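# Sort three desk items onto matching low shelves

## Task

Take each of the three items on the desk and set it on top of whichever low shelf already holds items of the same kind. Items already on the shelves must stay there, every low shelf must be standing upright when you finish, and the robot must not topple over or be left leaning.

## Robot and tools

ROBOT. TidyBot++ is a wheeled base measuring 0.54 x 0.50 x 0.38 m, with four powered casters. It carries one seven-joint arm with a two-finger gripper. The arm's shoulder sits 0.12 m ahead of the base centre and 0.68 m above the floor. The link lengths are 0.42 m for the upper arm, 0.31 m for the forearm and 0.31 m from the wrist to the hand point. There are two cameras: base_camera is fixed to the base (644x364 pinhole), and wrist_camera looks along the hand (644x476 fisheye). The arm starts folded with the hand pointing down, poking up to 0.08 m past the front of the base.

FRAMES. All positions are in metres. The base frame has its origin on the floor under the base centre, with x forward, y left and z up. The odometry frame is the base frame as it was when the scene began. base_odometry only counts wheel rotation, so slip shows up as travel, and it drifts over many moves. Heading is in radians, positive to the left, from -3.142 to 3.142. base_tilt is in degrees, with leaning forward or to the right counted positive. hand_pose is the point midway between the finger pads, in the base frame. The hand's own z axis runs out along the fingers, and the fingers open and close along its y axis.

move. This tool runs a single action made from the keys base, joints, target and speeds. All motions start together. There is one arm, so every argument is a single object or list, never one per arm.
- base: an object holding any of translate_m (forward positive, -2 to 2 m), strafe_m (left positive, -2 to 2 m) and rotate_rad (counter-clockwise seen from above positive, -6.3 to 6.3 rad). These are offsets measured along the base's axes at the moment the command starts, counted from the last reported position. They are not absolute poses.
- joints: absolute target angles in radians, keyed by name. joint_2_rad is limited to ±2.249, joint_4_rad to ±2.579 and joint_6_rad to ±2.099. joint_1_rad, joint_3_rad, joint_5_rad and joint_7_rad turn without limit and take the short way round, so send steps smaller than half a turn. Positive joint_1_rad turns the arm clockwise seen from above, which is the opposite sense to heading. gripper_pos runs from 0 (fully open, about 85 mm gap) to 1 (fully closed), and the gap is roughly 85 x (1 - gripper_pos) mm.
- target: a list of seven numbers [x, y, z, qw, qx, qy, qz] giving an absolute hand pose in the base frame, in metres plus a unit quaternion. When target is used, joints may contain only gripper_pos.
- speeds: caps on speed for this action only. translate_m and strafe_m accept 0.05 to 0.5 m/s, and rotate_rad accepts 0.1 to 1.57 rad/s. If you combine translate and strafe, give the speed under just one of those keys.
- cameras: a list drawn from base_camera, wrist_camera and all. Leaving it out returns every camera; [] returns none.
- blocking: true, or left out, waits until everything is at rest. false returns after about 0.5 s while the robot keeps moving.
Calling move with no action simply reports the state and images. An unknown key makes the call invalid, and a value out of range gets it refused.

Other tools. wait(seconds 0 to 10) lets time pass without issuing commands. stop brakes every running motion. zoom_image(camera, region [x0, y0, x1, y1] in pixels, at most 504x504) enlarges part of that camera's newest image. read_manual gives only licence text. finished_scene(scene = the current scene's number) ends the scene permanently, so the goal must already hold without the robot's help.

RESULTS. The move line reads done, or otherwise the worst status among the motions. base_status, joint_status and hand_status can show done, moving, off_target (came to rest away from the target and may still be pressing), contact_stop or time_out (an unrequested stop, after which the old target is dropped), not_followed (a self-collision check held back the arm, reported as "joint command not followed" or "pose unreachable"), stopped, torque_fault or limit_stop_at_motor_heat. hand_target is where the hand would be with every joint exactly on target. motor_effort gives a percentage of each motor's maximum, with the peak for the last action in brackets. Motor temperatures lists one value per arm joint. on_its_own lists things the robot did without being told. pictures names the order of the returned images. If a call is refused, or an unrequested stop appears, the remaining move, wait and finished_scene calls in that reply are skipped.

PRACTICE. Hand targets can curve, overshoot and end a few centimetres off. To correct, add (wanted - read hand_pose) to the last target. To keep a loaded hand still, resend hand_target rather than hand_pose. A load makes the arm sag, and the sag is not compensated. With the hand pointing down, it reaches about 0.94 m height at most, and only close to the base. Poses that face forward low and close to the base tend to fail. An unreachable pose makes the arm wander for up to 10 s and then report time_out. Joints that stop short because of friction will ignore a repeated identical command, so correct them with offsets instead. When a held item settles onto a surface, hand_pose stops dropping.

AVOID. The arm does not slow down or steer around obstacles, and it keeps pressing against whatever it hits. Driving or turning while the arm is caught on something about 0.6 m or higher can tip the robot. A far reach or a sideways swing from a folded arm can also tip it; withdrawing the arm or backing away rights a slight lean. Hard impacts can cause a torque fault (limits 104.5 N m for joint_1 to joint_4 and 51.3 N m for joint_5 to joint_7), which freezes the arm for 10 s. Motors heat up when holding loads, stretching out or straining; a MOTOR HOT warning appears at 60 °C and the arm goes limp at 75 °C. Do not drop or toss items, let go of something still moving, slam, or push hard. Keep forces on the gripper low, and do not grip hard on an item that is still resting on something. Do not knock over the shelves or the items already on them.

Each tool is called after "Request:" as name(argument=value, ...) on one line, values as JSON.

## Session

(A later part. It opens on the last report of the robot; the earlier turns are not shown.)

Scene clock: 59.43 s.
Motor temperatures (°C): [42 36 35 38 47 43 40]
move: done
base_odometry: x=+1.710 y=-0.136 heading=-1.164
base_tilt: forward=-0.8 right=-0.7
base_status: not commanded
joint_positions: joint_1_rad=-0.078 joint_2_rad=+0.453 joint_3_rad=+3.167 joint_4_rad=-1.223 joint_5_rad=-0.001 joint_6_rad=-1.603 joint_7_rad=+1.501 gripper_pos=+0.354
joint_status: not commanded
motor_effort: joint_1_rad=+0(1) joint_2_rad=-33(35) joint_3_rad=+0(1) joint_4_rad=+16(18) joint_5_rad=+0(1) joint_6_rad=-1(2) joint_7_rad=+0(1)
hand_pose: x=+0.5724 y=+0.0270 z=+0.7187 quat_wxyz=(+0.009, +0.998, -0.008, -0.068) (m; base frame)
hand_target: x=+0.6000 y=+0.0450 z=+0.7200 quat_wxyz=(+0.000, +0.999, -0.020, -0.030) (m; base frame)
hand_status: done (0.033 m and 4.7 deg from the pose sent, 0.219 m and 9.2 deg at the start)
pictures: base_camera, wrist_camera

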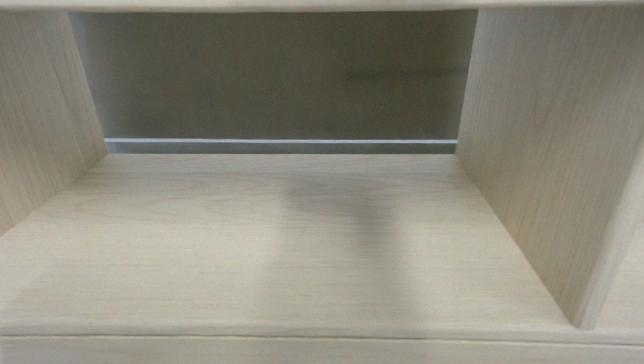

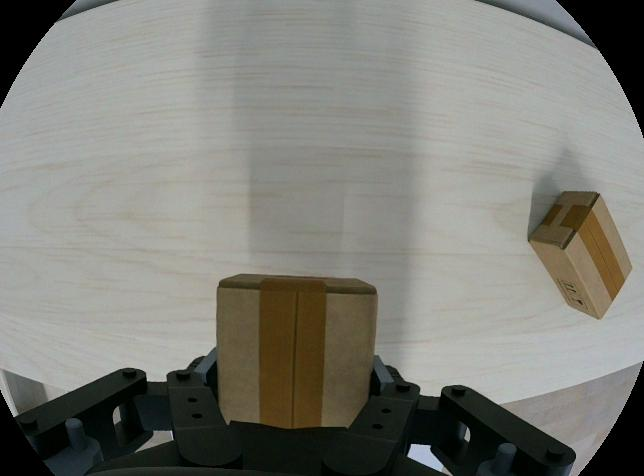

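Request:
move(target=[0.64, 0.058, 0.68, -0.008, 0.9992, -0.0122, 0.0382])

Scene clock: 61.37 s.
Motor temperatures (°C): [42 36 35 38 47 43 40]
move: done
base_odometry: x=+1.710 y=-0.136 heading=-1.164
base_tilt: forward=-0.8 right=-0.8
base_status: not commanded
joint_positions: joint_1_rad=-0.092 joint_2_rad=+0.461 joint_3_rad=+3.167 joint_4_rad=-1.291 joint_5_rad=-0.001 joint_6_rad=-1.348 joint_7_rad=+1.497 gripper_pos=+0.354
joint_status: not commanded
motor_effort: joint_1_rad=+0(1) joint_2_rad=-34(35) joint_3_rad=+0(1) joint_4_rad=+18(18) joint_5_rad=+1(1) joint_6_rad=+1(2) joint_7_rad=+0(1)
hand_pose: x=+0.6271 y=+0.0370 z=+0.6905 quat_wxyz=(+0.004, +1.000, -0.002, +0.021) (m; base frame)
hand_target: x=+0.6400 y=+0.0580 z=+0.6800 quat_wxyz=(-0.008, +0.999, -0.012, +0.038) (m; base frame)
hand_status: done (0.027 m and 2.7 deg from the pose sent, 0.084 m and 12.4 deg at the start)
pictures: base_camera, wrist_camera

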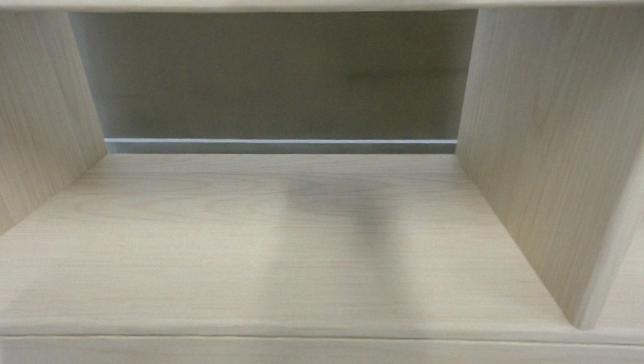

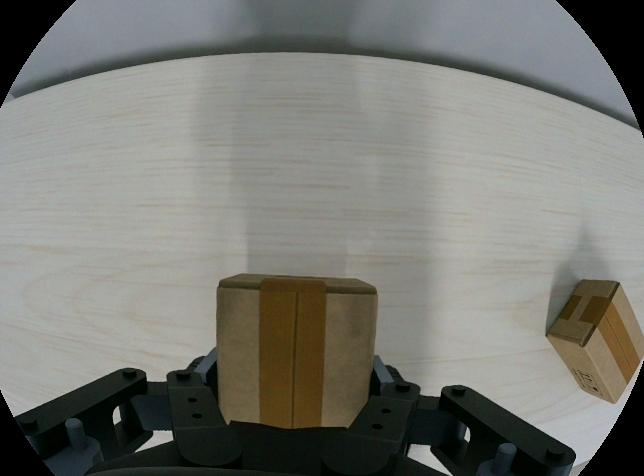

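Request:
move(target=[0.635, 0.058, 0.645, -0.008, 0.9992, -0.0122, 0.027], cameras=["wrist_camera"])

Scene clock: 62.80 s.
Motor temperatures (°C): [42 36 35 38 47 43 40]
move: done
base_odometry: x=+1.710 y=-0.136 heading=-1.164
base_tilt: forward=-0.8 right=-0.7
base_status: not commanded
joint_positions: joint_1_rad=-0.092 joint_2_rad=+0.488 joint_3_rad=+3.167 joint_4_rad=-1.362 joint_5_rad=-0.001 joint_6_rad=-1.271 joint_7_rad=+1.497 gripper_pos=+0.354
joint_status: not commanded
motor_effort: joint_1_rad=+0(1) joint_2_rad=-34(36) joint_3_rad=+0(1) joint_4_rad=+17(18) joint_5_rad=+1(1) joint_6_rad=+1(2) joint_7_rad=+0(1)
hand_pose: x=+0.6237 y=+0.0365 z=+0.6556 quat_wxyz=(+0.005, +1.000, -0.002, +0.011) (m; base frame)
hand_target: x=+0.6350 y=+0.0580 z=+0.6450 quat_wxyz=(-0.008, +1.000, -0.012, +0.027) (m; base frame)
hand_status: done (0.026 m and 2.6 deg from the pose sent, 0.051 m and 1.9 deg at the start)
pictures: wrist_camera

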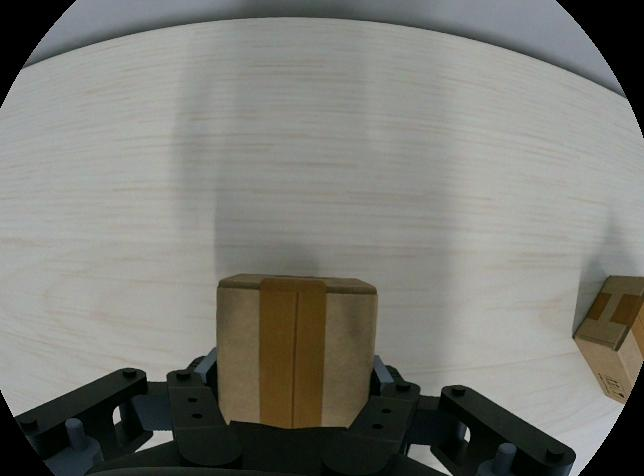

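Request:
move(target=[0.635, 0.058, 0.635, -0.008, 0.9992, -0.0122, 0.027], cameras=["wrist_camera"])

Scene clock: 64.43 s.
Motor temperatures (°C): [42 36 35 38 47 43 40]
move: done
base_odometry: x=+1.710 y=-0.136 heading=-1.164
base_tilt: forward=-0.8 right=-0.7
base_status: not commanded
joint_positions: joint_1_rad=-0.092 joint_2_rad=+0.491 joint_3_rad=+3.167 joint_4_rad=-1.382 joint_5_rad=-0.001 joint_6_rad=-1.240 joint_7_rad=+1.497 gripper_pos=+0.354
joint_status: not commanded
motor_effort: joint_1_rad=+0(0) joint_2_rad=-34(36) joint_3_rad=+0(1) joint_4_rad=+17(18) joint_5_rad=+1(1) joint_6_rad=+1(2) joint_7_rad=-1(1)
hand_pose: x=+0.6256 y=+0.0366 z=+0.6483 quat_wxyz=(+0.004, +1.000, -0.002, +0.015) (m; base frame)
hand_target: x=+0.6350 y=+0.0580 z=+0.6350 quat_wxyz=(-0.008, +1.000, -0.012, +0.027) (m; base frame)
hand_status: done (0.027 m and 2.3 deg from the pose sent, 0.032 m and 2.6 deg at the start)
pictures: wrist_camera

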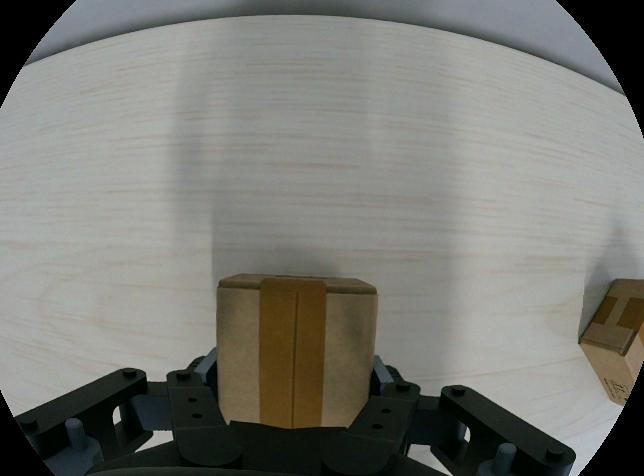

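Request:
move(target=[0.635, 0.058, 0.629, -0.008, 0.9992, -0.0122, 0.027], cameras=[])

Request:
move(target=[0.635, 0.058, 0.623, -0.008, 0.9992, -0.0122, 0.027], cameras=["wrist_camera"])

Scene clock: 65.23 s.
Motor temperatures (°C): [42 36 35 38 47 43 40]
move: done
base_odometry: x=+1.710 y=-0.136 heading=-1.164
base_tilt: forward=-0.9 right=-0.7
base_status: not commanded
joint_positions: joint_1_rad=-0.092 joint_2_rad=+0.491 joint_3_rad=+3.167 joint_4_rad=-1.391 joint_5_rad=-0.001 joint_6_rad=-1.222 joint_7_rad=+1.497 gripper_pos=+0.354
joint_status: not commanded
motor_effort: joint_1_rad=+0(1) joint_2_rad=-31(34) joint_3_rad=+0(1) joint_4_rad=+15(17) joint_5_rad=+0(1) joint_6_rad=+2(3) joint_7_rad=+0(1)
hand_pose: x=+0.6270 y=+0.0367 z=+0.6452 quat_wxyz=(+0.004, +1.000, -0.002, +0.019) (m; base frame)
hand_target: x=+0.6350 y=+0.0580 z=+0.6290 quat_wxyz=(-0.008, +1.000, -0.012, +0.027) (m; base frame)
hand_status: done (0.028 m and 2.0 deg from the pose sent, 0.030 m and 2.3 deg at the start)
pictures: none
No camera images: "cameras" was empty.

Scene clock: 65.73 s.
Motor temperatures (°C): [42 36 35 38 47 43 40]
move: done
base_odometry: x=+1.710 y=-0.136 heading=-1.164
base_tilt: forward=-0.8 right=-0.8
base_status: not commanded
joint_positions: joint_1_rad=-0.092 joint_2_rad=+0.489 joint_3_rad=+3.167 joint_4_rad=-1.395 joint_5_rad=-0.001 joint_6_rad=-1.217 joint_7_rad=+1.497 gripper_pos=+0.354
joint_status: not commanded
motor_effort: joint_1_rad=+0(1) joint_2_rad=-30(31) joint_3_rad=+0(1) joint_4_rad=+15(16) joint_5_rad=+1(1) joint_6_rad=+3(4) joint_7_rad=-1(1)
hand_pose: x=+0.6272 y=+0.0367 z=+0.6453 quat_wxyz=(+0.004, +1.000, -0.002, +0.020) (m; base frame)
hand_target: x=+0.6350 y=+0.0580 z=+0.6230 quat_wxyz=(-0.008, +1.000, -0.012, +0.027) (m; base frame)
hand_status: done (0.032 m and 1.9 deg from the pose sent, 0.032 m and 2.0 deg at the start)
pictures: wrist_camera

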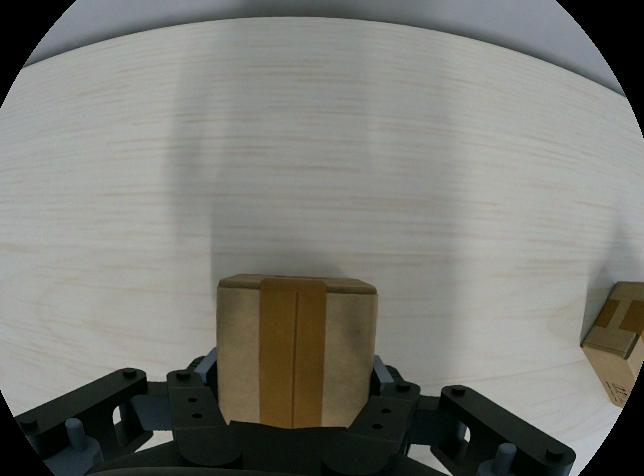

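Request:
move(joints={"gripper_pos": 0.15}, cameras=["wrist_camera"])

Request:
move(target=[0.625, 0.058, 0.74, -0.008, 0.9992, -0.0122, 0.02], cameras=["wrist_camera"])

Scene clock: 66.73 s.
Motor temperatures (°C): [42 36 35 38 47 43 40]
move: done
base_odometry: x=+1.710 y=-0.136 heading=-1.164
base_tilt: forward=-0.8 right=-0.7
base_status: not commanded
joint_positions: joint_1_rad=-0.092 joint_2_rad=+0.500 joint_3_rad=+3.167 joint_4_rad=-1.400 joint_5_rad=-0.001 joint_6_rad=-1.205 joint_7_rad=+1.497 gripper_pos=+0.150
joint_status: all done
motor_effort: joint_1_rad=+0(0) joint_2_rad=-34(35) joint_3_rad=-1(1) joint_4_rad=+17(17) joint_5_rad=+1(1) joint_6_rad=+1(3) joint_7_rad=+0(1)
hand_pose: x=+0.6285 y=+0.0367 z=+0.6384 quat_wxyz=(+0.004, +1.000, -0.002, +0.019) (m; base frame)
hand_target: x=+0.6350 y=+0.0580 z=+0.6230 quat_wxyz=(-0.008, +1.000, -0.012, +0.027) (m; base frame)
hand_status: not commanded
pictures: wrist_camera

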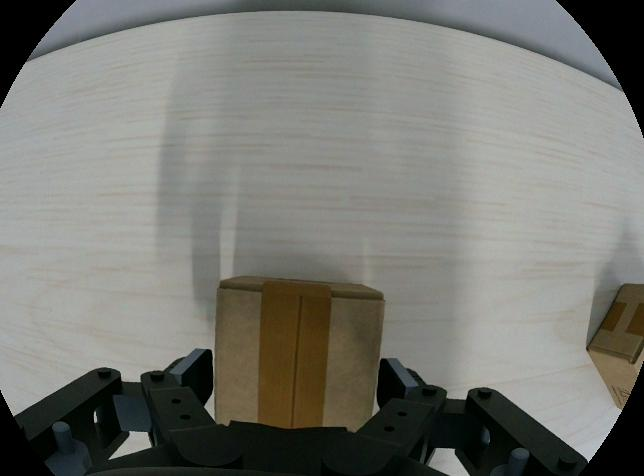

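Scene clock: 68.07 s.
Motor temperatures (°C): [42 36 35 38 47 43 40]
move: done
base_odometry: x=+1.710 y=-0.136 heading=-1.164
base_tilt: forward=-0.8 right=-0.7
base_status: not commanded
joint_positions: joint_1_rad=-0.092 joint_2_rad=+0.434 joint_3_rad=+3.167 joint_4_rad=-1.177 joint_5_rad=-0.001 joint_6_rad=-1.431 joint_7_rad=+1.494 gripper_pos=+0.150
joint_status: not commanded
motor_effort: joint_1_rad=+0(0) joint_2_rad=-32(36) joint_3_rad=+0(1) joint_4_rad=+17(18) joint_5_rad=+0(1) joint_6_rad=+2(2) joint_7_rad=+0(1)
hand_pose: x=+0.6400 y=+0.0383 z=+0.7412 quat_wxyz=(+0.001, +0.999, -0.004, +0.050) (m; base frame)
hand_target: x=+0.6250 y=+0.0580 z=+0.7400 quat_wxyz=(-0.008, +1.000, -0.012, +0.020) (m; base frame)
hand_status: done (0.025 m and 3.8 deg from the pose sent, 0.104 m and 1.8 deg at the start)
pictures: wrist_camera

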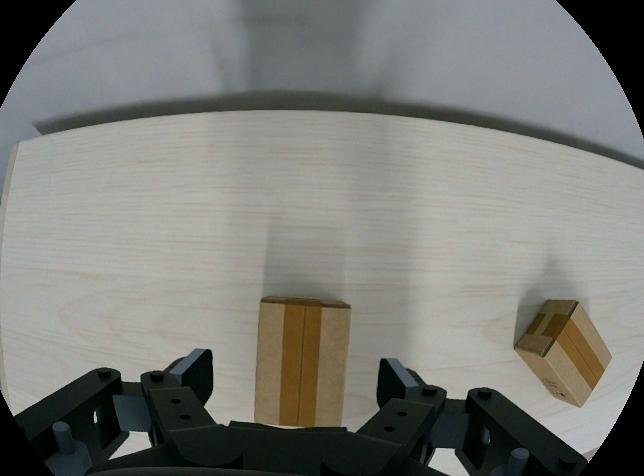

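Request:
move(base={"translate_m": -0.45, "strafe_m": -0.3}, target=[0.44, -0.02, 0.91, 0, 1, 0, 0], joints={"gripper_pos": 0.0}, cameras=[])

Request:
move(base={"translate_m": -0.08, "strafe_m": -1.804, "rotate_rad": -1.527}, cameras=["wrist_camera"])

Scene clock: 71.73 s.
Motor temperatures (°C): [42 36 35 38 47 43 40]
move: done
base_odometry: x=+1.257 y=+0.158 heading=-1.164
base_tilt: forward=-0.9 right=-0.7
base_status: done
joint_positions: joint_1_rad=-0.004 joint_2_rad=+0.058 joint_3_rad=+3.178 joint_4_rad=-1.129 joint_5_rad=-0.001 joint_6_rad=-1.899 joint_7_rad=+1.597 gripper_pos=+0.000
joint_status: all done
motor_effort: joint_1_rad=-1(3) joint_2_rad=-18(38) joint_3_rad=+0(1) joint_4_rad=+16(19) joint_5_rad=+0(1) joint_6_rad=+1(3) joint_7_rad=-1(1)
hand_pose: x=+0.4525 y=-0.0087 z=+0.9086 quat_wxyz=(+0.001, +1.000, -0.003, +0.028) (m; base frame)
hand_target: x=+0.4400 y=-0.0200 z=+0.9100 quat_wxyz=(+0.000, +1.000, +0.000, +0.000) (m; base frame)
hand_status: done (0.017 m and 3.2 deg from the pose sent, 0.268 m and 5.8 deg at the start)
pictures: none
No camera images: "cameras" was empty.

Scene clock: 76.93 s.
Motor temperatures (°C): [42 36 35 38 47 43 40]
move: done
base_odometry: x=-0.432 y=-0.482 heading=-2.692
base_tilt: forward=-0.8 right=-0.8
base_status: done
joint_positions: joint_1_rad=+0.002 joint_2_rad=+0.067 joint_3_rad=+3.184 joint_4_rad=-1.129 joint_5_rad=-0.001 joint_6_rad=-1.902 joint_7_rad=+1.598 gripper_pos=+0.000
joint_status: not commanded
motor_effort: joint_1_rad=+0(4) joint_2_rad=-18(22) joint_3_rad=+0(3) joint_4_rad=+17(17) joint_5_rad=+1(2) joint_6_rad=+2(2) joint_7_rad=+0(1)
hand_pose: x=+0.4534 y=-0.0123 z=+0.9055 quat_wxyz=(+0.002, +1.000, -0.008, +0.021) (m; base frame)
hand_target: x=+0.4400 y=-0.0200 z=+0.9100 quat_wxyz=(+0.000, +1.000, +0.000, +0.000) (m; base frame)
hand_status: not commanded
pictures: wrist_camera

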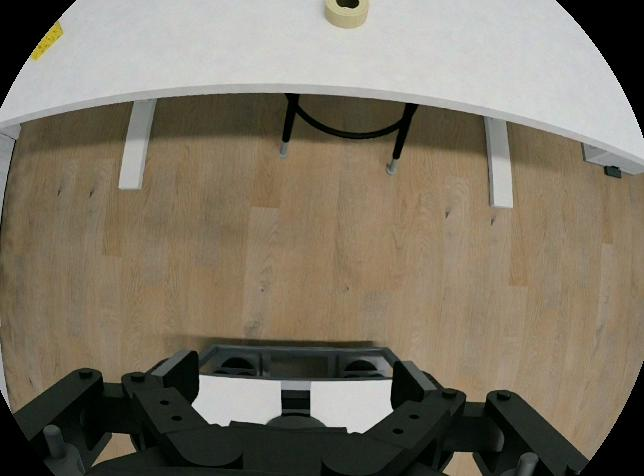

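Request:
move(base={"translate_m": 0.25, "strafe_m": -0.05}, target=[0.50, -0.02, 0.87, 0, 1, 0, 0])

Scene clock: 79.23 s.
Motor temperatures (°C): [42 36 35 38 47 43 40]
move: done
base_odometry: x=-0.679 y=-0.546 heading=-2.691
base_tilt: forward=-0.8 right=-0.7
base_status: done
joint_positions: joint_1_rad=+0.002 joint_2_rad=+0.181 joint_3_rad=+3.184 joint_4_rad=-1.126 joint_5_rad=-0.001 joint_6_rad=-1.890 joint_7_rad=+1.598 gripper_pos=+0.000
joint_status: not commanded
motor_effort: joint_1_rad=+0(1) joint_2_rad=-23(26) joint_3_rad=+0(2) joint_4_rad=+17(17) joint_5_rad=+0(1) joint_6_rad=+0(2) joint_7_rad=+0(1)
hand_pose: x=+0.4813 y=-0.0125 z=+0.8667 quat_wxyz=(+0.002, +1.000, -0.008, -0.028) (m; base frame)
hand_target: x=+0.5000 y=-0.0200 z=+0.8700 quat_wxyz=(+0.000, +1.000, +0.000, +0.000) (m; base frame)
hand_status: done (0.020 m and 3.3 deg from the pose sent, 0.059 m and 2.6 deg at the start)
pictures: base_camera, wrist_camera

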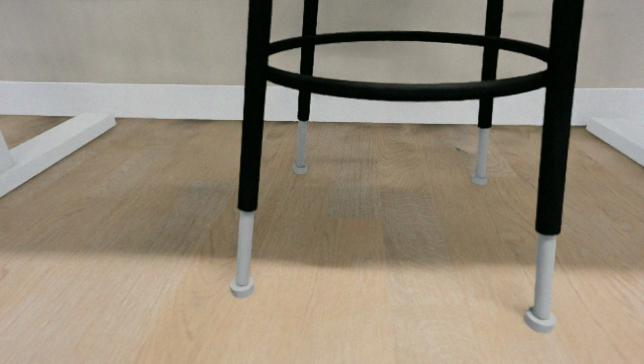

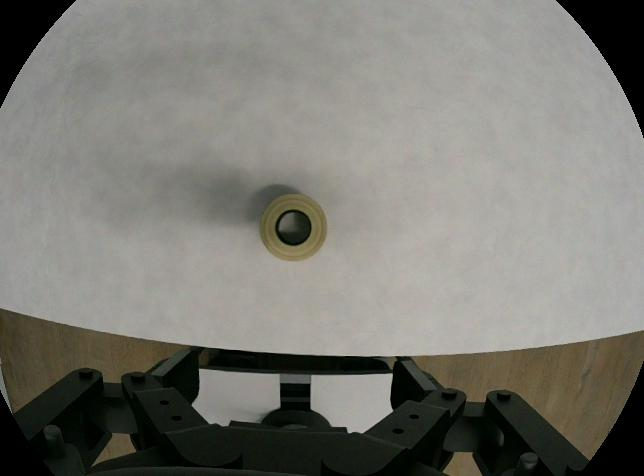

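Request:
move(target=[0.560, -0.0115, 0.79, -0.002, 0.9996, 0.008, 0.028], cameras=["wrist_camera"])

Scene clock: 81.47 s.
Motor temperatures (°C): [42 36 35 38 47 43 40]
move: done
base_odometry: x=-0.679 y=-0.546 heading=-2.691
base_tilt: forward=-0.9 right=-0.7
base_status: not commanded
joint_positions: joint_1_rad=+0.002 joint_2_rad=+0.255 joint_3_rad=+3.184 joint_4_rad=-1.252 joint_5_rad=-0.001 joint_6_rad=-1.621 joint_7_rad=+1.598 gripper_pos=+0.000
joint_status: not commanded
motor_effort: joint_1_rad=+0(1) joint_2_rad=-26(29) joint_3_rad=+0(1) joint_4_rad=+18(18) joint_5_rad=+0(1) joint_6_rad=+1(1) joint_7_rad=+0(1)
hand_pose: x=+0.5432 y=-0.0151 z=+0.7977 quat_wxyz=(+0.005, +1.000, -0.008, +0.007) (m; base frame)
hand_target: x=+0.5600 y=-0.0115 z=+0.7900 quat_wxyz=(-0.002, +1.000, +0.008, +0.028) (m; base frame)
hand_status: done (0.019 m and 3.1 deg from the pose sent, 0.110 m and 6.7 deg at the start)
pictures: wrist_camera

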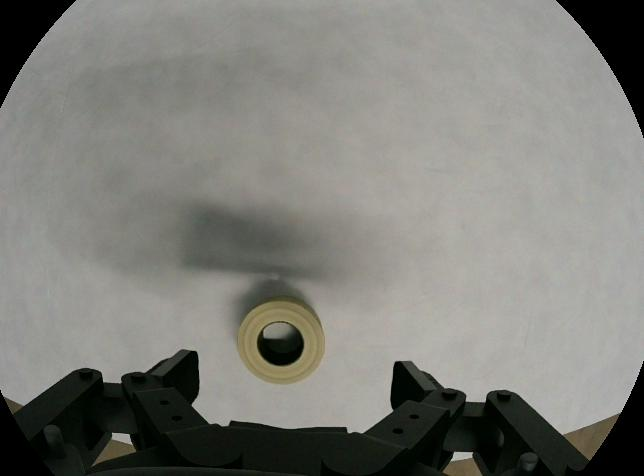

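Request:
move(target=[0.560, 0.004, 0.755, -0.002, 0.9996, 0.008, 0.028], cameras=["wrist_camera"])

Scene clock: 83.00 s.
Motor temperatures (°C): [42 36 35 38 47 43 40]
move: done
base_odometry: x=-0.679 y=-0.546 heading=-2.691
base_tilt: forward=-0.9 right=-0.7
base_status: not commanded
joint_positions: joint_1_rad=+0.000 joint_2_rad=+0.255 joint_3_rad=+3.184 joint_4_rad=-1.360 joint_5_rad=-0.001 joint_6_rad=-1.509 joint_7_rad=+1.598 gripper_pos=+0.000
joint_status: not commanded
motor_effort: joint_1_rad=+0(1) joint_2_rad=-26(28) joint_3_rad=+0(1) joint_4_rad=+18(18) joint_5_rad=+1(1) joint_6_rad=+1(2) joint_7_rad=+0(1)
hand_pose: x=+0.5449 y=-0.0148 z=+0.7639 quat_wxyz=(+0.005, +1.000, -0.007, +0.009) (m; base frame)
hand_target: x=+0.5600 y=+0.0040 z=+0.7550 quat_wxyz=(-0.002, +1.000, +0.008, +0.028) (m; base frame)
hand_status: done (0.026 m and 2.9 deg from the pose sent, 0.050 m and 3.1 deg at the start)
pictures: wrist_camera

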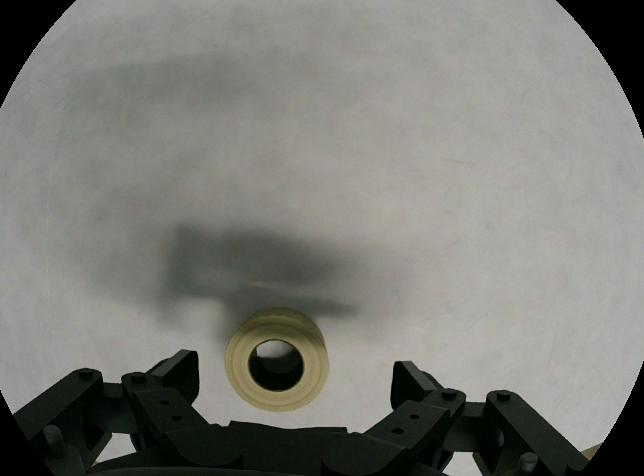

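Request:
move(base={"strafe_m": 0.01}, cameras=[])

Request:
move(target=[0.560, 0.004, 0.736, -0.002, 0.9996, 0.008, 0.028], cameras=["wrist_camera"])

Scene clock: 84.97 s.
Motor temperatures (°C): [42 36 35 38 47 43 40]
move: done
base_odometry: x=-0.675 y=-0.555 heading=-2.692
base_tilt: forward=-0.8 right=-0.7
base_status: done
joint_positions: joint_1_rad=-0.006 joint_2_rad=+0.255 joint_3_rad=+3.182 joint_4_rad=-1.360 joint_5_rad=-0.001 joint_6_rad=-1.507 joint_7_rad=+1.598 gripper_pos=+0.000
joint_status: not commanded
motor_effort: joint_1_rad=+0(5) joint_2_rad=-26(28) joint_3_rad=+0(3) joint_4_rad=+17(18) joint_5_rad=+0(2) joint_6_rad=+1(1) joint_7_rad=-1(1)
hand_pose: x=+0.5455 y=-0.0116 z=+0.7639 quat_wxyz=(+0.005, +1.000, -0.003, +0.010) (m; base frame)
hand_target: x=+0.5600 y=+0.0040 z=+0.7550 quat_wxyz=(-0.002, +1.000, +0.008, +0.028) (m; base frame)
hand_status: not commanded
pictures: none
No camera images: "cameras" was empty.

Scene clock: 85.73 s.
Motor temperatures (°C): [42 36 35 38 47 43 40]
move: done
base_odometry: x=-0.675 y=-0.555 heading=-2.692
base_tilt: forward=-0.8 right=-0.7
base_status: not commanded
joint_positions: joint_1_rad=-0.006 joint_2_rad=+0.256 joint_3_rad=+3.182 joint_4_rad=-1.415 joint_5_rad=-0.001 joint_6_rad=-1.447 joint_7_rad=+1.598 gripper_pos=+0.000
joint_status: not commanded
motor_effort: joint_1_rad=+0(1) joint_2_rad=-26(28) joint_3_rad=+0(1) joint_4_rad=+17(18) joint_5_rad=+0(1) joint_6_rad=+1(2) joint_7_rad=+0(1)
hand_pose: x=+0.5459 y=-0.0118 z=+0.7459 quat_wxyz=(+0.005, +1.000, -0.003, +0.011) (m; base frame)
hand_target: x=+0.5600 y=+0.0040 z=+0.7360 quat_wxyz=(-0.002, +1.000, +0.008, +0.028) (m; base frame)
hand_status: done (0.023 m and 2.4 deg from the pose sent, 0.035 m and 2.6 deg at the start)
pictures: wrist_camera

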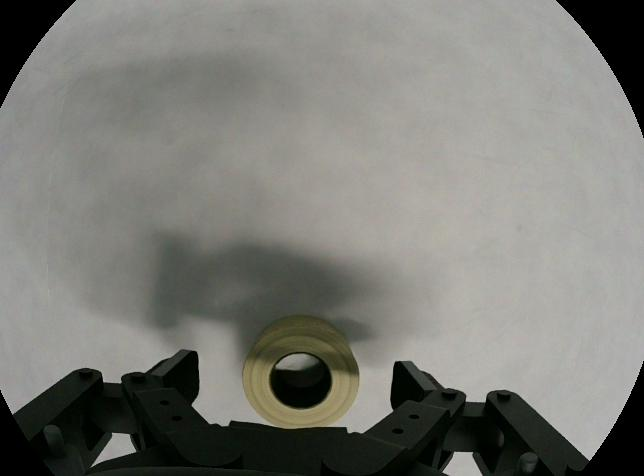

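Request:
move(target=[0.560, 0.004, 0.732, -0.002, 0.9996, 0.008, 0.028], cameras=[])

Request:
move(joints={"gripper_pos": 0.48}, cameras=["wrist_camera"])

Scene clock: 86.57 s.
Motor temperatures (°C): [42 36 35 38 47 43 40]
move: done
base_odometry: x=-0.675 y=-0.555 heading=-2.692
base_tilt: forward=-0.7 right=-0.8
base_status: not commanded
joint_positions: joint_1_rad=-0.006 joint_2_rad=+0.256 joint_3_rad=+3.182 joint_4_rad=-1.425 joint_5_rad=-0.001 joint_6_rad=-1.433 joint_7_rad=+1.598 gripper_pos=+0.000
joint_status: not commanded
motor_effort: joint_1_rad=+0(1) joint_2_rad=-27(27) joint_3_rad=+0(1) joint_4_rad=+17(18) joint_5_rad=+0(1) joint_6_rad=+1(2) joint_7_rad=+0(1)
hand_pose: x=+0.5469 y=-0.0118 z=+0.7430 quat_wxyz=(+0.005, +1.000, -0.003, +0.013) (m; base frame)
hand_target: x=+0.5600 y=+0.0040 z=+0.7320 quat_wxyz=(-0.002, +1.000, +0.008, +0.028) (m; base frame)
hand_status: done (0.023 m and 2.2 deg from the pose sent, 0.025 m and 2.4 deg at the start)
pictures: none
No camera images: "cameras" was empty.

Scene clock: 87.37 s.
Motor temperatures (°C): [42 36 35 38 47 43 40]
move: done
base_odometry: x=-0.675 y=-0.555 heading=-2.692
base_tilt: forward=-0.8 right=-0.7
base_status: not commanded
joint_positions: joint_1_rad=-0.006 joint_2_rad=+0.255 joint_3_rad=+3.182 joint_4_rad=-1.425 joint_5_rad=-0.001 joint_6_rad=-1.433 joint_7_rad=+1.598 gripper_pos=+0.472
joint_status: all done
motor_effort: joint_1_rad=+0(1) joint_2_rad=-24(27) joint_3_rad=+0(1) joint_4_rad=+16(18) joint_5_rad=+0(2) joint_6_rad=+2(2) joint_7_rad=+0(1)
hand_pose: x=+0.5468 y=-0.0118 z=+0.7434 quat_wxyz=(+0.005, +1.000, -0.003, +0.014) (m; base frame)
hand_target: x=+0.5600 y=+0.0040 z=+0.7320 quat_wxyz=(-0.002, +1.000, +0.008, +0.028) (m; base frame)
hand_status: not commanded
pictures: wrist_camera

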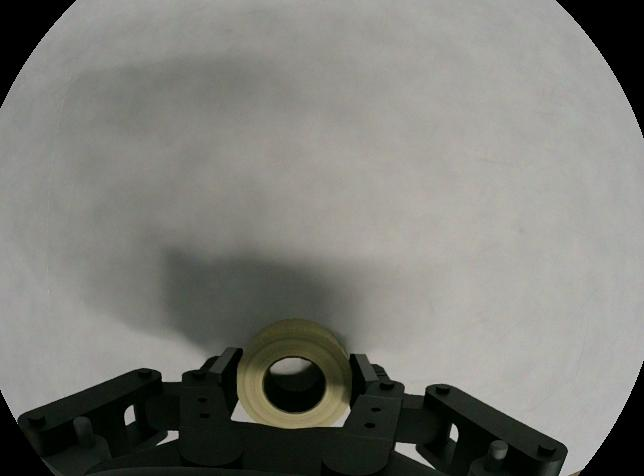

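Request:
move(joints={"gripper_pos": 0.56}, cameras=["wrist_camera"])

Scene clock: 88.00 s.
Motor temperatures (°C): [42 36 35 38 47 43 40]
move: off_target
base_odometry: x=-0.675 y=-0.555 heading=-2.692
base_tilt: forward=-0.8 right=-0.7
base_status: not commanded
joint_positions: joint_1_rad=-0.006 joint_2_rad=+0.253 joint_3_rad=+3.182 joint_4_rad=-1.426 joint_5_rad=-0.001 joint_6_rad=-1.433 joint_7_rad=+1.598 gripper_pos=+0.508
joint_status: gripper_pos off_target (ended at +0.508, target +0.560)
motor_effort: joint_1_rad=+0(1) joint_2_rad=-26(26) joint_3_rad=+0(1) joint_4_rad=+17(18) joint_5_rad=+1(1) joint_6_rad=+1(2) joint_7_rad=-1(1)
hand_pose: x=+0.5465 y=-0.0118 z=+0.7442 quat_wxyz=(+0.005, +1.000, -0.003, +0.015) (m; base frame)
hand_target: x=+0.5600 y=+0.0040 z=+0.7320 quat_wxyz=(-0.002, +1.000, +0.008, +0.028) (m; base frame)
hand_status: not commanded
pictures: wrist_camera

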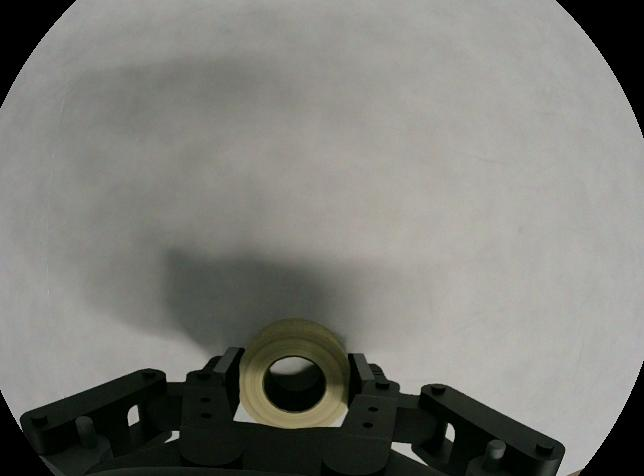

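Request:
move(target=[0.545, 0.0, 0.80, 0, 1, 0, 0], joints={"gripper_pos": 0.70}, cameras=["wrist_camera"])

Request:
move(base={"translate_m": -0.3}, target=[0.42, -0.01, 0.84, 0, 1, 0, 0], cameras=[])

Request:
move(base={"translate_m": -1.72, "strafe_m": -1.006, "rotate_rad": -1.641})

Scene clock: 91.43 s.
Motor temperatures (°C): [42 36 35 38 47 43 40]
move: off_target
base_odometry: x=-0.675 y=-0.555 heading=-2.692
base_tilt: forward=-0.8 right=-0.7
base_status: not commanded
joint_positions: joint_1_rad=-0.006 joint_2_rad=+0.257 joint_3_rad=+3.182 joint_4_rad=-1.249 joint_5_rad=-0.001 joint_6_rad=-1.583 joint_7_rad=+1.598 gripper_pos=+0.508
joint_status: gripper_pos off_target (ended at +0.508, target +0.700)
motor_effort: joint_1_rad=+0(1) joint_2_rad=-27(28) joint_3_rad=+0(1) joint_4_rad=+17(18) joint_5_rad=+0(1) joint_6_rad=+1(2) joint_7_rad=-1(1)
hand_pose: x=+0.5563 y=-0.0116 z=+0.7980 quat_wxyz=(+0.005, +1.000, -0.003, +0.026) (m; base frame)
hand_target: x=+0.5450 y=+0.0000 z=+0.8000 quat_wxyz=(+0.000, +1.000, +0.000, +0.000) (m; base frame)
hand_status: done (0.016 m and 3.1 deg from the pose sent, 0.057 m and 1.9 deg at the start)
pictures: wrist_camera

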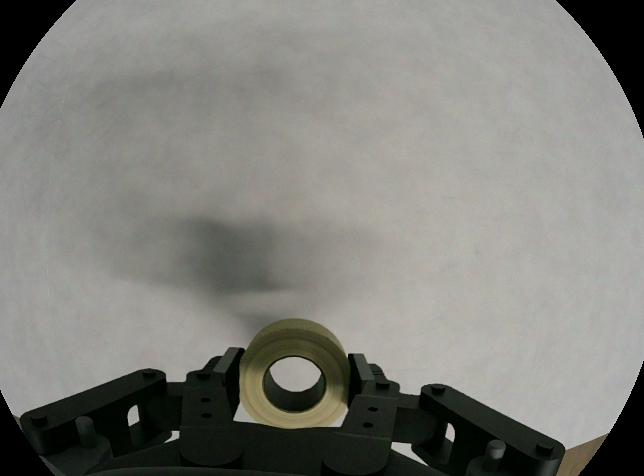

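Scene clock: 93.43 s.
Motor temperatures (°C): [42 36 35 38 47 43 40]
move: done
base_odometry: x=-0.404 y=-0.424 heading=-2.692
base_tilt: forward=-0.8 right=-0.7
base_status: done
joint_positions: joint_1_rad=-0.006 joint_2_rad=-0.037 joint_3_rad=+3.182 joint_4_rad=-1.418 joint_5_rad=-0.001 joint_6_rad=-1.670 joint_7_rad=+1.598 gripper_pos=+0.508
joint_status: not commanded
motor_effort: joint_1_rad=+0(2) joint_2_rad=-16(32) joint_3_rad=+0(2) joint_4_rad=+17(18) joint_5_rad=+1(1) joint_6_rad=+2(3) joint_7_rad=+0(1)
hand_pose: x=+0.4406 y=-0.0096 z=+0.8515 quat_wxyz=(+0.000, +0.999, -0.004, +0.045) (m; base frame)
hand_target: x=+0.4200 y=-0.0100 z=+0.8400 quat_wxyz=(+0.000, +1.000, +0.000, +0.000) (m; base frame)
hand_status: done (0.024 m and 5.2 deg from the pose sent, 0.143 m and 3.1 deg at the start)
pictures: none
No camera images: "cameras" was empty.

Scene clock: 98.70 s.
Motor temperatures (°C): [42 36 35 38 47 43 40]
move: done
base_odometry: x=+0.708 y=+1.229 heading=+1.949
base_tilt: forward=-0.8 right=-0.7
base_status: done
joint_positions: joint_1_rad=-0.006 joint_2_rad=-0.028 joint_3_rad=+3.182 joint_4_rad=-1.419 joint_5_rad=-0.001 joint_6_rad=-1.670 joint_7_rad=+1.598 gripper_pos=+0.508
joint_status: not commanded
motor_effort: joint_1_rad=+0(3) joint_2_rad=-16(19) joint_3_rad=+0(3) joint_4_rad=+17(18) joint_5_rad=+0(2) joint_6_rad=+2(2) joint_7_rad=+0(1)
hand_pose: x=+0.4421 y=-0.0095 z=+0.8483 quat_wxyz=(+0.000, +0.999, -0.004, +0.040) (m; base frame)
hand_target: x=+0.4200 y=-0.0100 z=+0.8400 quat_wxyz=(+0.000, +1.000, +0.000, +0.000) (m; base frame)
hand_status: not commanded
pictures: base_camera, wrist_camera

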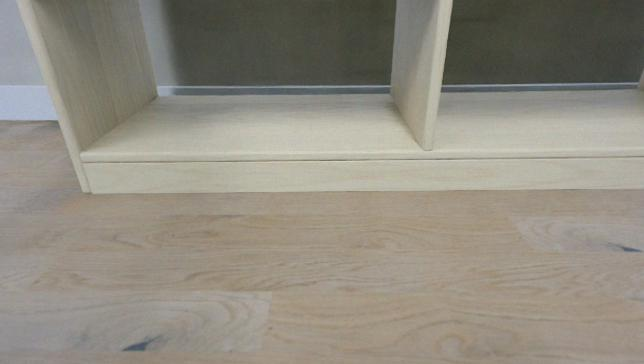

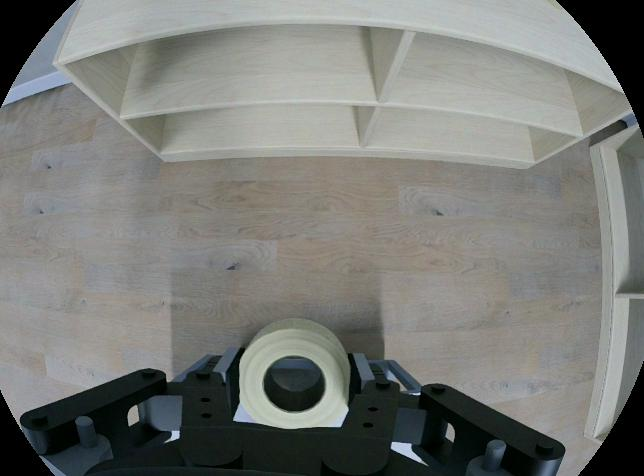

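Request:
move(base={"translate_m": 0.28, "strafe_m": -0.1, "rotate_rad": 0.02})

Scene clock: 101.03 s.
Motor temperatures (°C): [42 36 35 38 47 43 40]
move: done
base_odometry: x=+0.697 y=+1.527 heading=+1.969
base_tilt: forward=-0.8 right=-0.7
base_status: done
joint_positions: joint_1_rad=-0.006 joint_2_rad=-0.024 joint_3_rad=+3.182 joint_4_rad=-1.419 joint_5_rad=-0.001 joint_6_rad=-1.670 joint_7_rad=+1.598 gripper_pos=+0.508
joint_status: not commanded
motor_effort: joint_1_rad=+0(2) joint_2_rad=-16(19) joint_3_rad=+0(2) joint_4_rad=+17(18) joint_5_rad=+0(1) joint_6_rad=+2(3) joint_7_rad=-1(1)
hand_pose: x=+0.4426 y=-0.0095 z=+0.8468 quat_wxyz=(+0.000, +0.999, -0.004, +0.038) (m; base frame)
hand_target: x=+0.4200 y=-0.0100 z=+0.8400 quat_wxyz=(+0.000, +1.000, +0.000, +0.000) (m; base frame)
hand_status: not commanded
pictures: base_camera, wrist_camera

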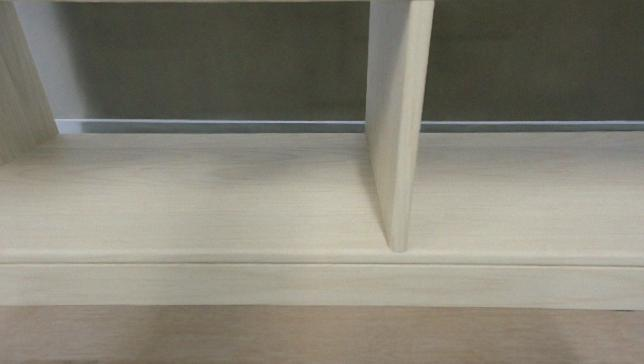

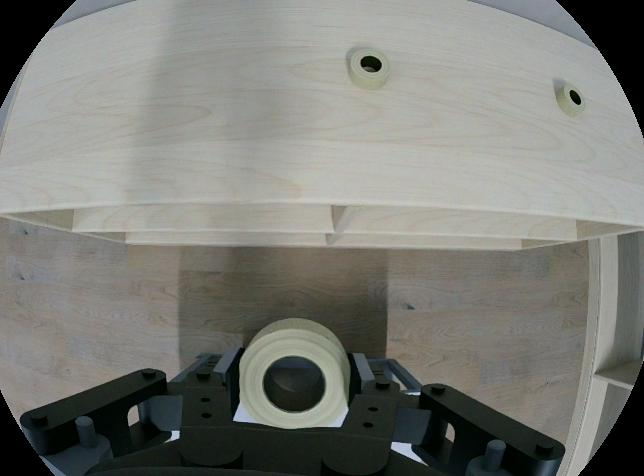

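Request:
move(base={"translate_m": 0.1, "strafe_m": 0.09}, target=[0.61, -0.01, 0.70, 0, 0.9995, 0, 0.030], cameras=["wrist_camera"])

Scene clock: 104.47 s.
Motor temperatures (°C): [42 36 35 38 47 43 40]
move: done
base_odometry: x=+0.575 y=+1.584 heading=+1.968
base_tilt: forward=-0.7 right=-0.7
base_status: done
joint_positions: joint_1_rad=-0.006 joint_2_rad=+0.387 joint_3_rad=+3.182 joint_4_rad=-1.387 joint_5_rad=-0.001 joint_6_rad=-1.388 joint_7_rad=+1.598 gripper_pos=+0.508
joint_status: not commanded
motor_effort: joint_1_rad=+0(2) joint_2_rad=-30(34) joint_3_rad=+0(2) joint_4_rad=+17(18) joint_5_rad=+0(2) joint_6_rad=+0(3) joint_7_rad=+0(1)
hand_pose: x=+0.5796 y=-0.0125 z=+0.6969 quat_wxyz=(+0.007, +1.000, -0.003, -0.010) (m; base frame)
hand_target: x=+0.6100 y=-0.0100 z=+0.7000 quat_wxyz=(+0.000, +1.000, +0.000, +0.030) (m; base frame)
hand_status: done (0.031 m and 4.7 deg from the pose sent, 0.223 m and 1.0 deg at the start)
pictures: wrist_camera

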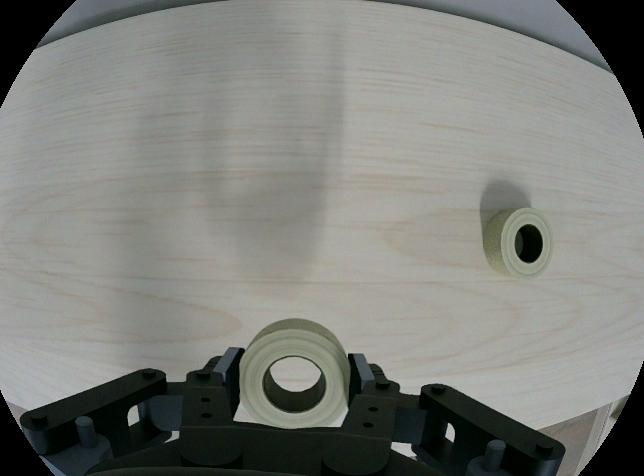

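Request:
move(target=[0.615, -0.005, 0.655, 0, 0.9989, 0, 0.048], cameras=[])

Request:
move(target=[0.615, -0.005, 0.632, 0, 0.9989, 0, 0.045], cameras=["wrist_camera"])

Scene clock: 106.13 s.
Motor temperatures (°C): [42 36 35 38 47 43 40]
move: done
base_odometry: x=+0.575 y=+1.584 heading=+1.968
base_tilt: forward=-0.8 right=-0.8
base_status: not commanded
joint_positions: joint_1_rad=-0.006 joint_2_rad=+0.396 joint_3_rad=+3.182 joint_4_rad=-1.475 joint_5_rad=-0.001 joint_6_rad=-1.208 joint_7_rad=+1.598 gripper_pos=+0.508
joint_status: not commanded
motor_effort: joint_1_rad=+0(1) joint_2_rad=-31(32) joint_3_rad=+0(1) joint_4_rad=+17(18) joint_5_rad=+1(1) joint_6_rad=+1(2) joint_7_rad=+0(1)
hand_pose: x=+0.6014 y=-0.0136 z=+0.6665 quat_wxyz=(+0.008, +0.999, -0.002, +0.031) (m; base frame)
hand_target: x=+0.6150 y=-0.0050 z=+0.6550 quat_wxyz=(+0.000, +0.999, +0.000, +0.048) (m; base frame)
hand_status: done (0.020 m and 2.1 deg from the pose sent, 0.055 m and 6.7 deg at the start)
pictures: none
No camera images: "cameras" was empty.

Scene clock: 106.93 s.
Motor temperatures (°C): [42 36 35 38 47 43 40]
move: done
base_odometry: x=+0.575 y=+1.584 heading=+1.968
base_tilt: forward=-0.8 right=-0.8
base_status: not commanded
joint_positions: joint_1_rad=-0.006 joint_2_rad=+0.419 joint_3_rad=+3.182 joint_4_rad=-1.513 joint_5_rad=-0.001 joint_6_rad=-1.145 joint_7_rad=+1.598 gripper_pos=+0.508
joint_status: not commanded
motor_effort: joint_1_rad=+0(0) joint_2_rad=-31(33) joint_3_rad=+0(1) joint_4_rad=+17(18) joint_5_rad=+0(1) joint_6_rad=+2(2) joint_7_rad=+0(1)
hand_pose: x=+0.6045 y=-0.0139 z=+0.6443 quat_wxyz=(+0.008, +0.999, -0.002, +0.032) (m; base frame)
hand_target: x=+0.6150 y=-0.0050 z=+0.6320 quat_wxyz=(+0.000, +0.999, +0.000, +0.045) (m; base frame)
hand_status: done (0.018 m and 1.8 deg from the pose sent, 0.038 m and 1.8 deg at the start)
pictures: wrist_camera

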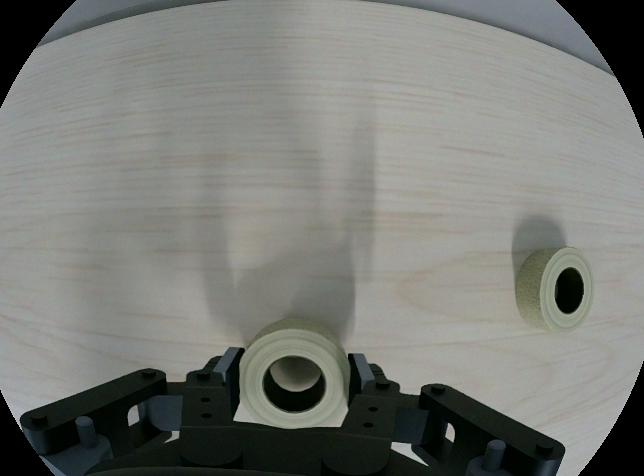

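Request:
move(target=[0.612, -0.005, 0.624, 0, 0.9995, 0, 0.030], cameras=[])

Request:
move(target=[0.612, -0.005, 0.618, 0, 0.9995, 0, 0.028], cameras=["wrist_camera"])

Scene clock: 107.83 s.
Motor temperatures (°C): [42 36 35 38 47 43 40]
move: done
base_odometry: x=+0.575 y=+1.584 heading=+1.968
base_tilt: forward=-0.8 right=-0.7
base_status: not commanded
joint_positions: joint_1_rad=-0.006 joint_2_rad=+0.437 joint_3_rad=+3.182 joint_4_rad=-1.513 joint_5_rad=-0.001 joint_6_rad=-1.145 joint_7_rad=+1.598 gripper_pos=+0.508
joint_status: not commanded
motor_effort: joint_1_rad=+0(0) joint_2_rad=-32(33) joint_3_rad=+0(0) joint_4_rad=+17(17) joint_5_rad=+1(1) joint_6_rad=+2(2) joint_7_rad=-1(1)
hand_pose: x=+0.6037 y=-0.0139 z=+0.6356 quat_wxyz=(+0.009, +1.000, -0.002, +0.023) (m; base frame)
hand_target: x=+0.6120 y=-0.0050 z=+0.6240 quat_wxyz=(+0.000, +1.000, +0.000, +0.030) (m; base frame)
hand_status: done (0.017 m and 1.3 deg from the pose sent, 0.023 m and 1.0 deg at the start)
pictures: none
No camera images: "cameras" was empty.

Scene clock: 108.30 s.
Motor temperatures (°C): [42 36 35 38 47 43 40]
move: done
base_odometry: x=+0.575 y=+1.584 heading=+1.969
base_tilt: forward=-0.9 right=-0.7
base_status: not commanded
joint_positions: joint_1_rad=-0.006 joint_2_rad=+0.440 joint_3_rad=+3.182 joint_4_rad=-1.514 joint_5_rad=-0.001 joint_6_rad=-1.142 joint_7_rad=+1.598 gripper_pos=+0.508
joint_status: not commanded
motor_effort: joint_1_rad=+0(0) joint_2_rad=-29(32) joint_3_rad=+0(1) joint_4_rad=+14(16) joint_5_rad=+1(1) joint_6_rad=+2(3) joint_7_rad=+0(1)
hand_pose: x=+0.6043 y=-0.0139 z=+0.6341 quat_wxyz=(+0.009, +1.000, -0.002, +0.023) (m; base frame)
hand_target: x=+0.6120 y=-0.0050 z=+0.6180 quat_wxyz=(+0.000, +1.000, +0.000, +0.028) (m; base frame)
hand_status: done (0.020 m and 1.2 deg from the pose sent, 0.021 m and 1.2 deg at the start)
pictures: wrist_camera

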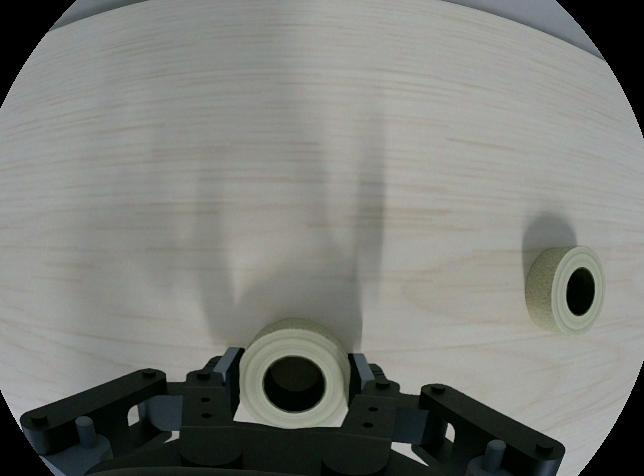

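Request:
move(joints={"gripper_pos": 0.25}, cameras=[])

Request:
move(target=[0.60, -0.005, 0.72, 0, 1, 0, 0.02], cameras=["wrist_camera"])

Scene clock: 109.37 s.
Motor temperatures (°C): [42 36 35 38 47 43 40]
move: done
base_odometry: x=+0.575 y=+1.584 heading=+1.969
base_tilt: forward=-0.8 right=-0.8
base_status: not commanded
joint_positions: joint_1_rad=-0.006 joint_2_rad=+0.445 joint_3_rad=+3.182 joint_4_rad=-1.514 joint_5_rad=-0.001 joint_6_rad=-1.142 joint_7_rad=+1.598 gripper_pos=+0.250
joint_status: all done
motor_effort: joint_1_rad=+0(1) joint_2_rad=-32(33) joint_3_rad=+0(1) joint_4_rad=+16(17) joint_5_rad=+1(1) joint_6_rad=+1(2) joint_7_rad=+0(1)
hand_pose: x=+0.6040 y=-0.0139 z=+0.6316 quat_wxyz=(+0.009, +1.000, -0.002, +0.020) (m; base frame)
hand_target: x=+0.6120 y=-0.0050 z=+0.6180 quat_wxyz=(+0.000, +1.000, +0.000, +0.028) (m; base frame)
hand_status: not commanded
pictures: none
No camera images: "cameras" was empty.

Scene clock: 110.60 s.
Motor temperatures (°C): [42 36 35 38 47 43 40]
move: done
base_odometry: x=+0.575 y=+1.584 heading=+1.969
base_tilt: forward=-0.8 right=-0.7
base_status: not commanded
joint_positions: joint_1_rad=-0.006 joint_2_rad=+0.368 joint_3_rad=+3.182 joint_4_rad=-1.341 joint_5_rad=-0.001 joint_6_rad=-1.334 joint_7_rad=+1.598 gripper_pos=+0.250
joint_status: not commanded
motor_effort: joint_1_rad=+0(1) joint_2_rad=-30(34) joint_3_rad=+0(1) joint_4_rad=+17(18) joint_5_rad=+0(1) joint_6_rad=+2(2) joint_7_rad=+0(1)
hand_pose: x=+0.6128 y=-0.0133 z=+0.7212 quat_wxyz=(+0.008, +0.999, -0.002, +0.049) (m; base frame)
hand_target: x=+0.6000 y=-0.0050 z=+0.7200 quat_wxyz=(+0.000, +1.000, +0.000, +0.020) (m; base frame)
hand_status: done (0.015 m and 3.5 deg from the pose sent, 0.089 m and 1.0 deg at the start)
pictures: wrist_camera

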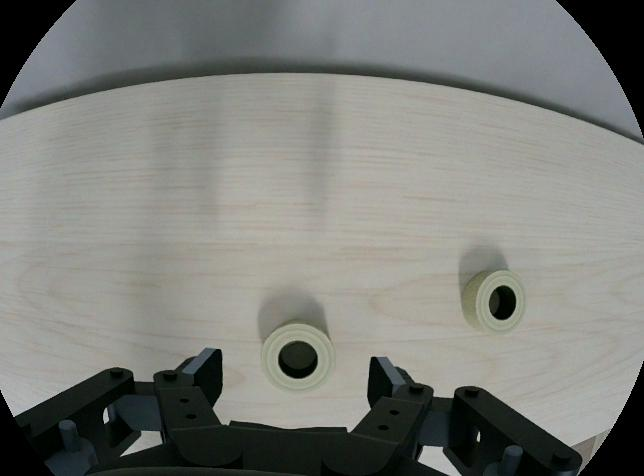

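Request:
move(base={"translate_m": -0.3}, target=[0.44, -0.01, 0.91, 0, 1, 0, 0], joints={"gripper_pos": 0.0}, cameras=[])

Request:
move(base={"translate_m": -1.57, "strafe_m": 1.712, "rotate_rad": 1.622}, cameras=["wrist_camera"])

Scene clock: 113.70 s.
Motor temperatures (°C): [42 36 35 38 47 43 40]
move: done
base_odometry: x=+0.691 y=+1.307 heading=+1.968
base_tilt: forward=-0.8 right=-0.7
base_status: done
joint_positions: joint_1_rad=-0.006 joint_2_rad=+0.055 joint_3_rad=+3.182 joint_4_rad=-1.126 joint_5_rad=-0.001 joint_6_rad=-1.897 joint_7_rad=+1.598 gripper_pos=+0.000
joint_status: all done
motor_effort: joint_1_rad=+0(2) joint_2_rad=-17(36) joint_3_rad=+0(1) joint_4_rad=+16(19) joint_5_rad=+1(1) joint_6_rad=+1(3) joint_7_rad=+0(1)
hand_pose: x=+0.4527 y=-0.0092 z=+0.9107 quat_wxyz=(+0.001, +0.999, -0.004, +0.032) (m; base frame)
hand_target: x=+0.4400 y=-0.0100 z=+0.9100 quat_wxyz=(+0.000, +1.000, +0.000, +0.000) (m; base frame)
hand_status: done (0.013 m and 3.6 deg from the pose sent, 0.256 m and 5.7 deg at the start)
pictures: none
No camera images: "cameras" was empty.

Scene clock: 119.80 s.
Motor temperatures (°C): [42 36 35 38 47 43 40]
move: done
base_odometry: x=-0.279 y=-0.803 heading=-2.692
base_tilt: forward=-0.9 right=-0.8
base_status: done
joint_positions: joint_1_rad=-0.005 joint_2_rad=+0.065 joint_3_rad=+3.182 joint_4_rad=-1.126 joint_5_rad=-0.001 joint_6_rad=-1.901 joint_7_rad=+1.598 gripper_pos=+0.000
joint_status: not commanded
motor_effort: joint_1_rad=+0(4) joint_2_rad=-18(21) joint_3_rad=+0(4) joint_4_rad=+16(17) joint_5_rad=+1(2) joint_6_rad=+2(2) joint_7_rad=+0(1)
hand_pose: x=+0.4540 y=-0.0095 z=+0.9071 quat_wxyz=(+0.001, +1.000, -0.004, +0.025) (m; base frame)
hand_target: x=+0.4400 y=-0.0100 z=+0.9100 quat_wxyz=(+0.000, +1.000, +0.000, +0.000) (m; base frame)
hand_status: not commanded
pictures: wrist_camera

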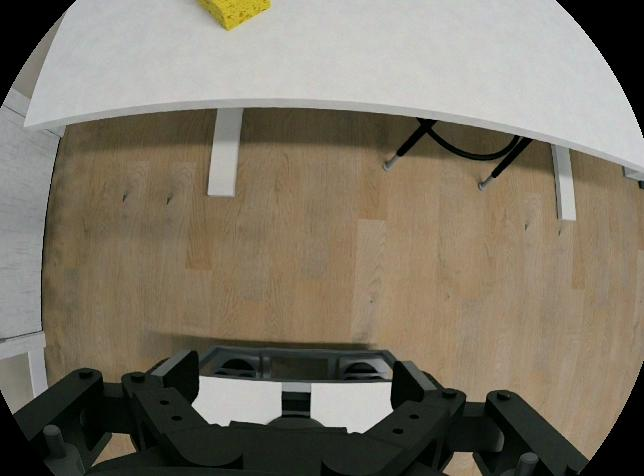

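Request:
move(base={"translate_m": 0.25, "strafe_m": 0.09}, target=[0.50, -0.01, 0.87, 0, 1, 0, 0.015], cameras=["wrist_camera"])

Scene clock: 122.03 s.
Motor temperatures (°C): [42 36 35 38 47 43 40]
move: done
base_odometry: x=-0.465 y=-0.993 heading=-2.692
base_tilt: forward=-0.8 right=-0.7
base_status: done
joint_positions: joint_1_rad=-0.005 joint_2_rad=+0.160 joint_3_rad=+3.182 joint_4_rad=-1.126 joint_5_rad=-0.001 joint_6_rad=-1.855 joint_7_rad=+1.598 gripper_pos=+0.000
joint_status: not commanded
motor_effort: joint_1_rad=+0(2) joint_2_rad=-22(26) joint_3_rad=+0(1) joint_4_rad=+16(18) joint_5_rad=+1(1) joint_6_rad=+1(3) joint_7_rad=+0(1)
hand_pose: x=+0.4882 y=-0.0099 z=+0.8741 quat_wxyz=(+0.003, +1.000, -0.004, +0.000) (m; base frame)
hand_target: x=+0.5000 y=-0.0100 z=+0.8700 quat_wxyz=(+0.000, +1.000, +0.000, +0.015) (m; base frame)
hand_status: done (0.013 m and 1.8 deg from the pose sent, 0.059 m and 1.2 deg at the start)
pictures: wrist_camera

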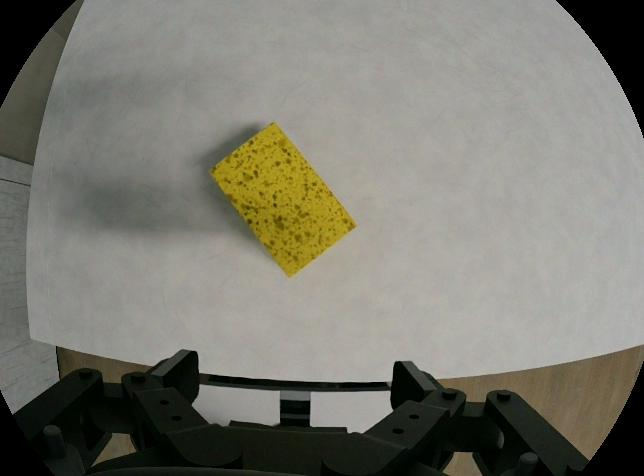

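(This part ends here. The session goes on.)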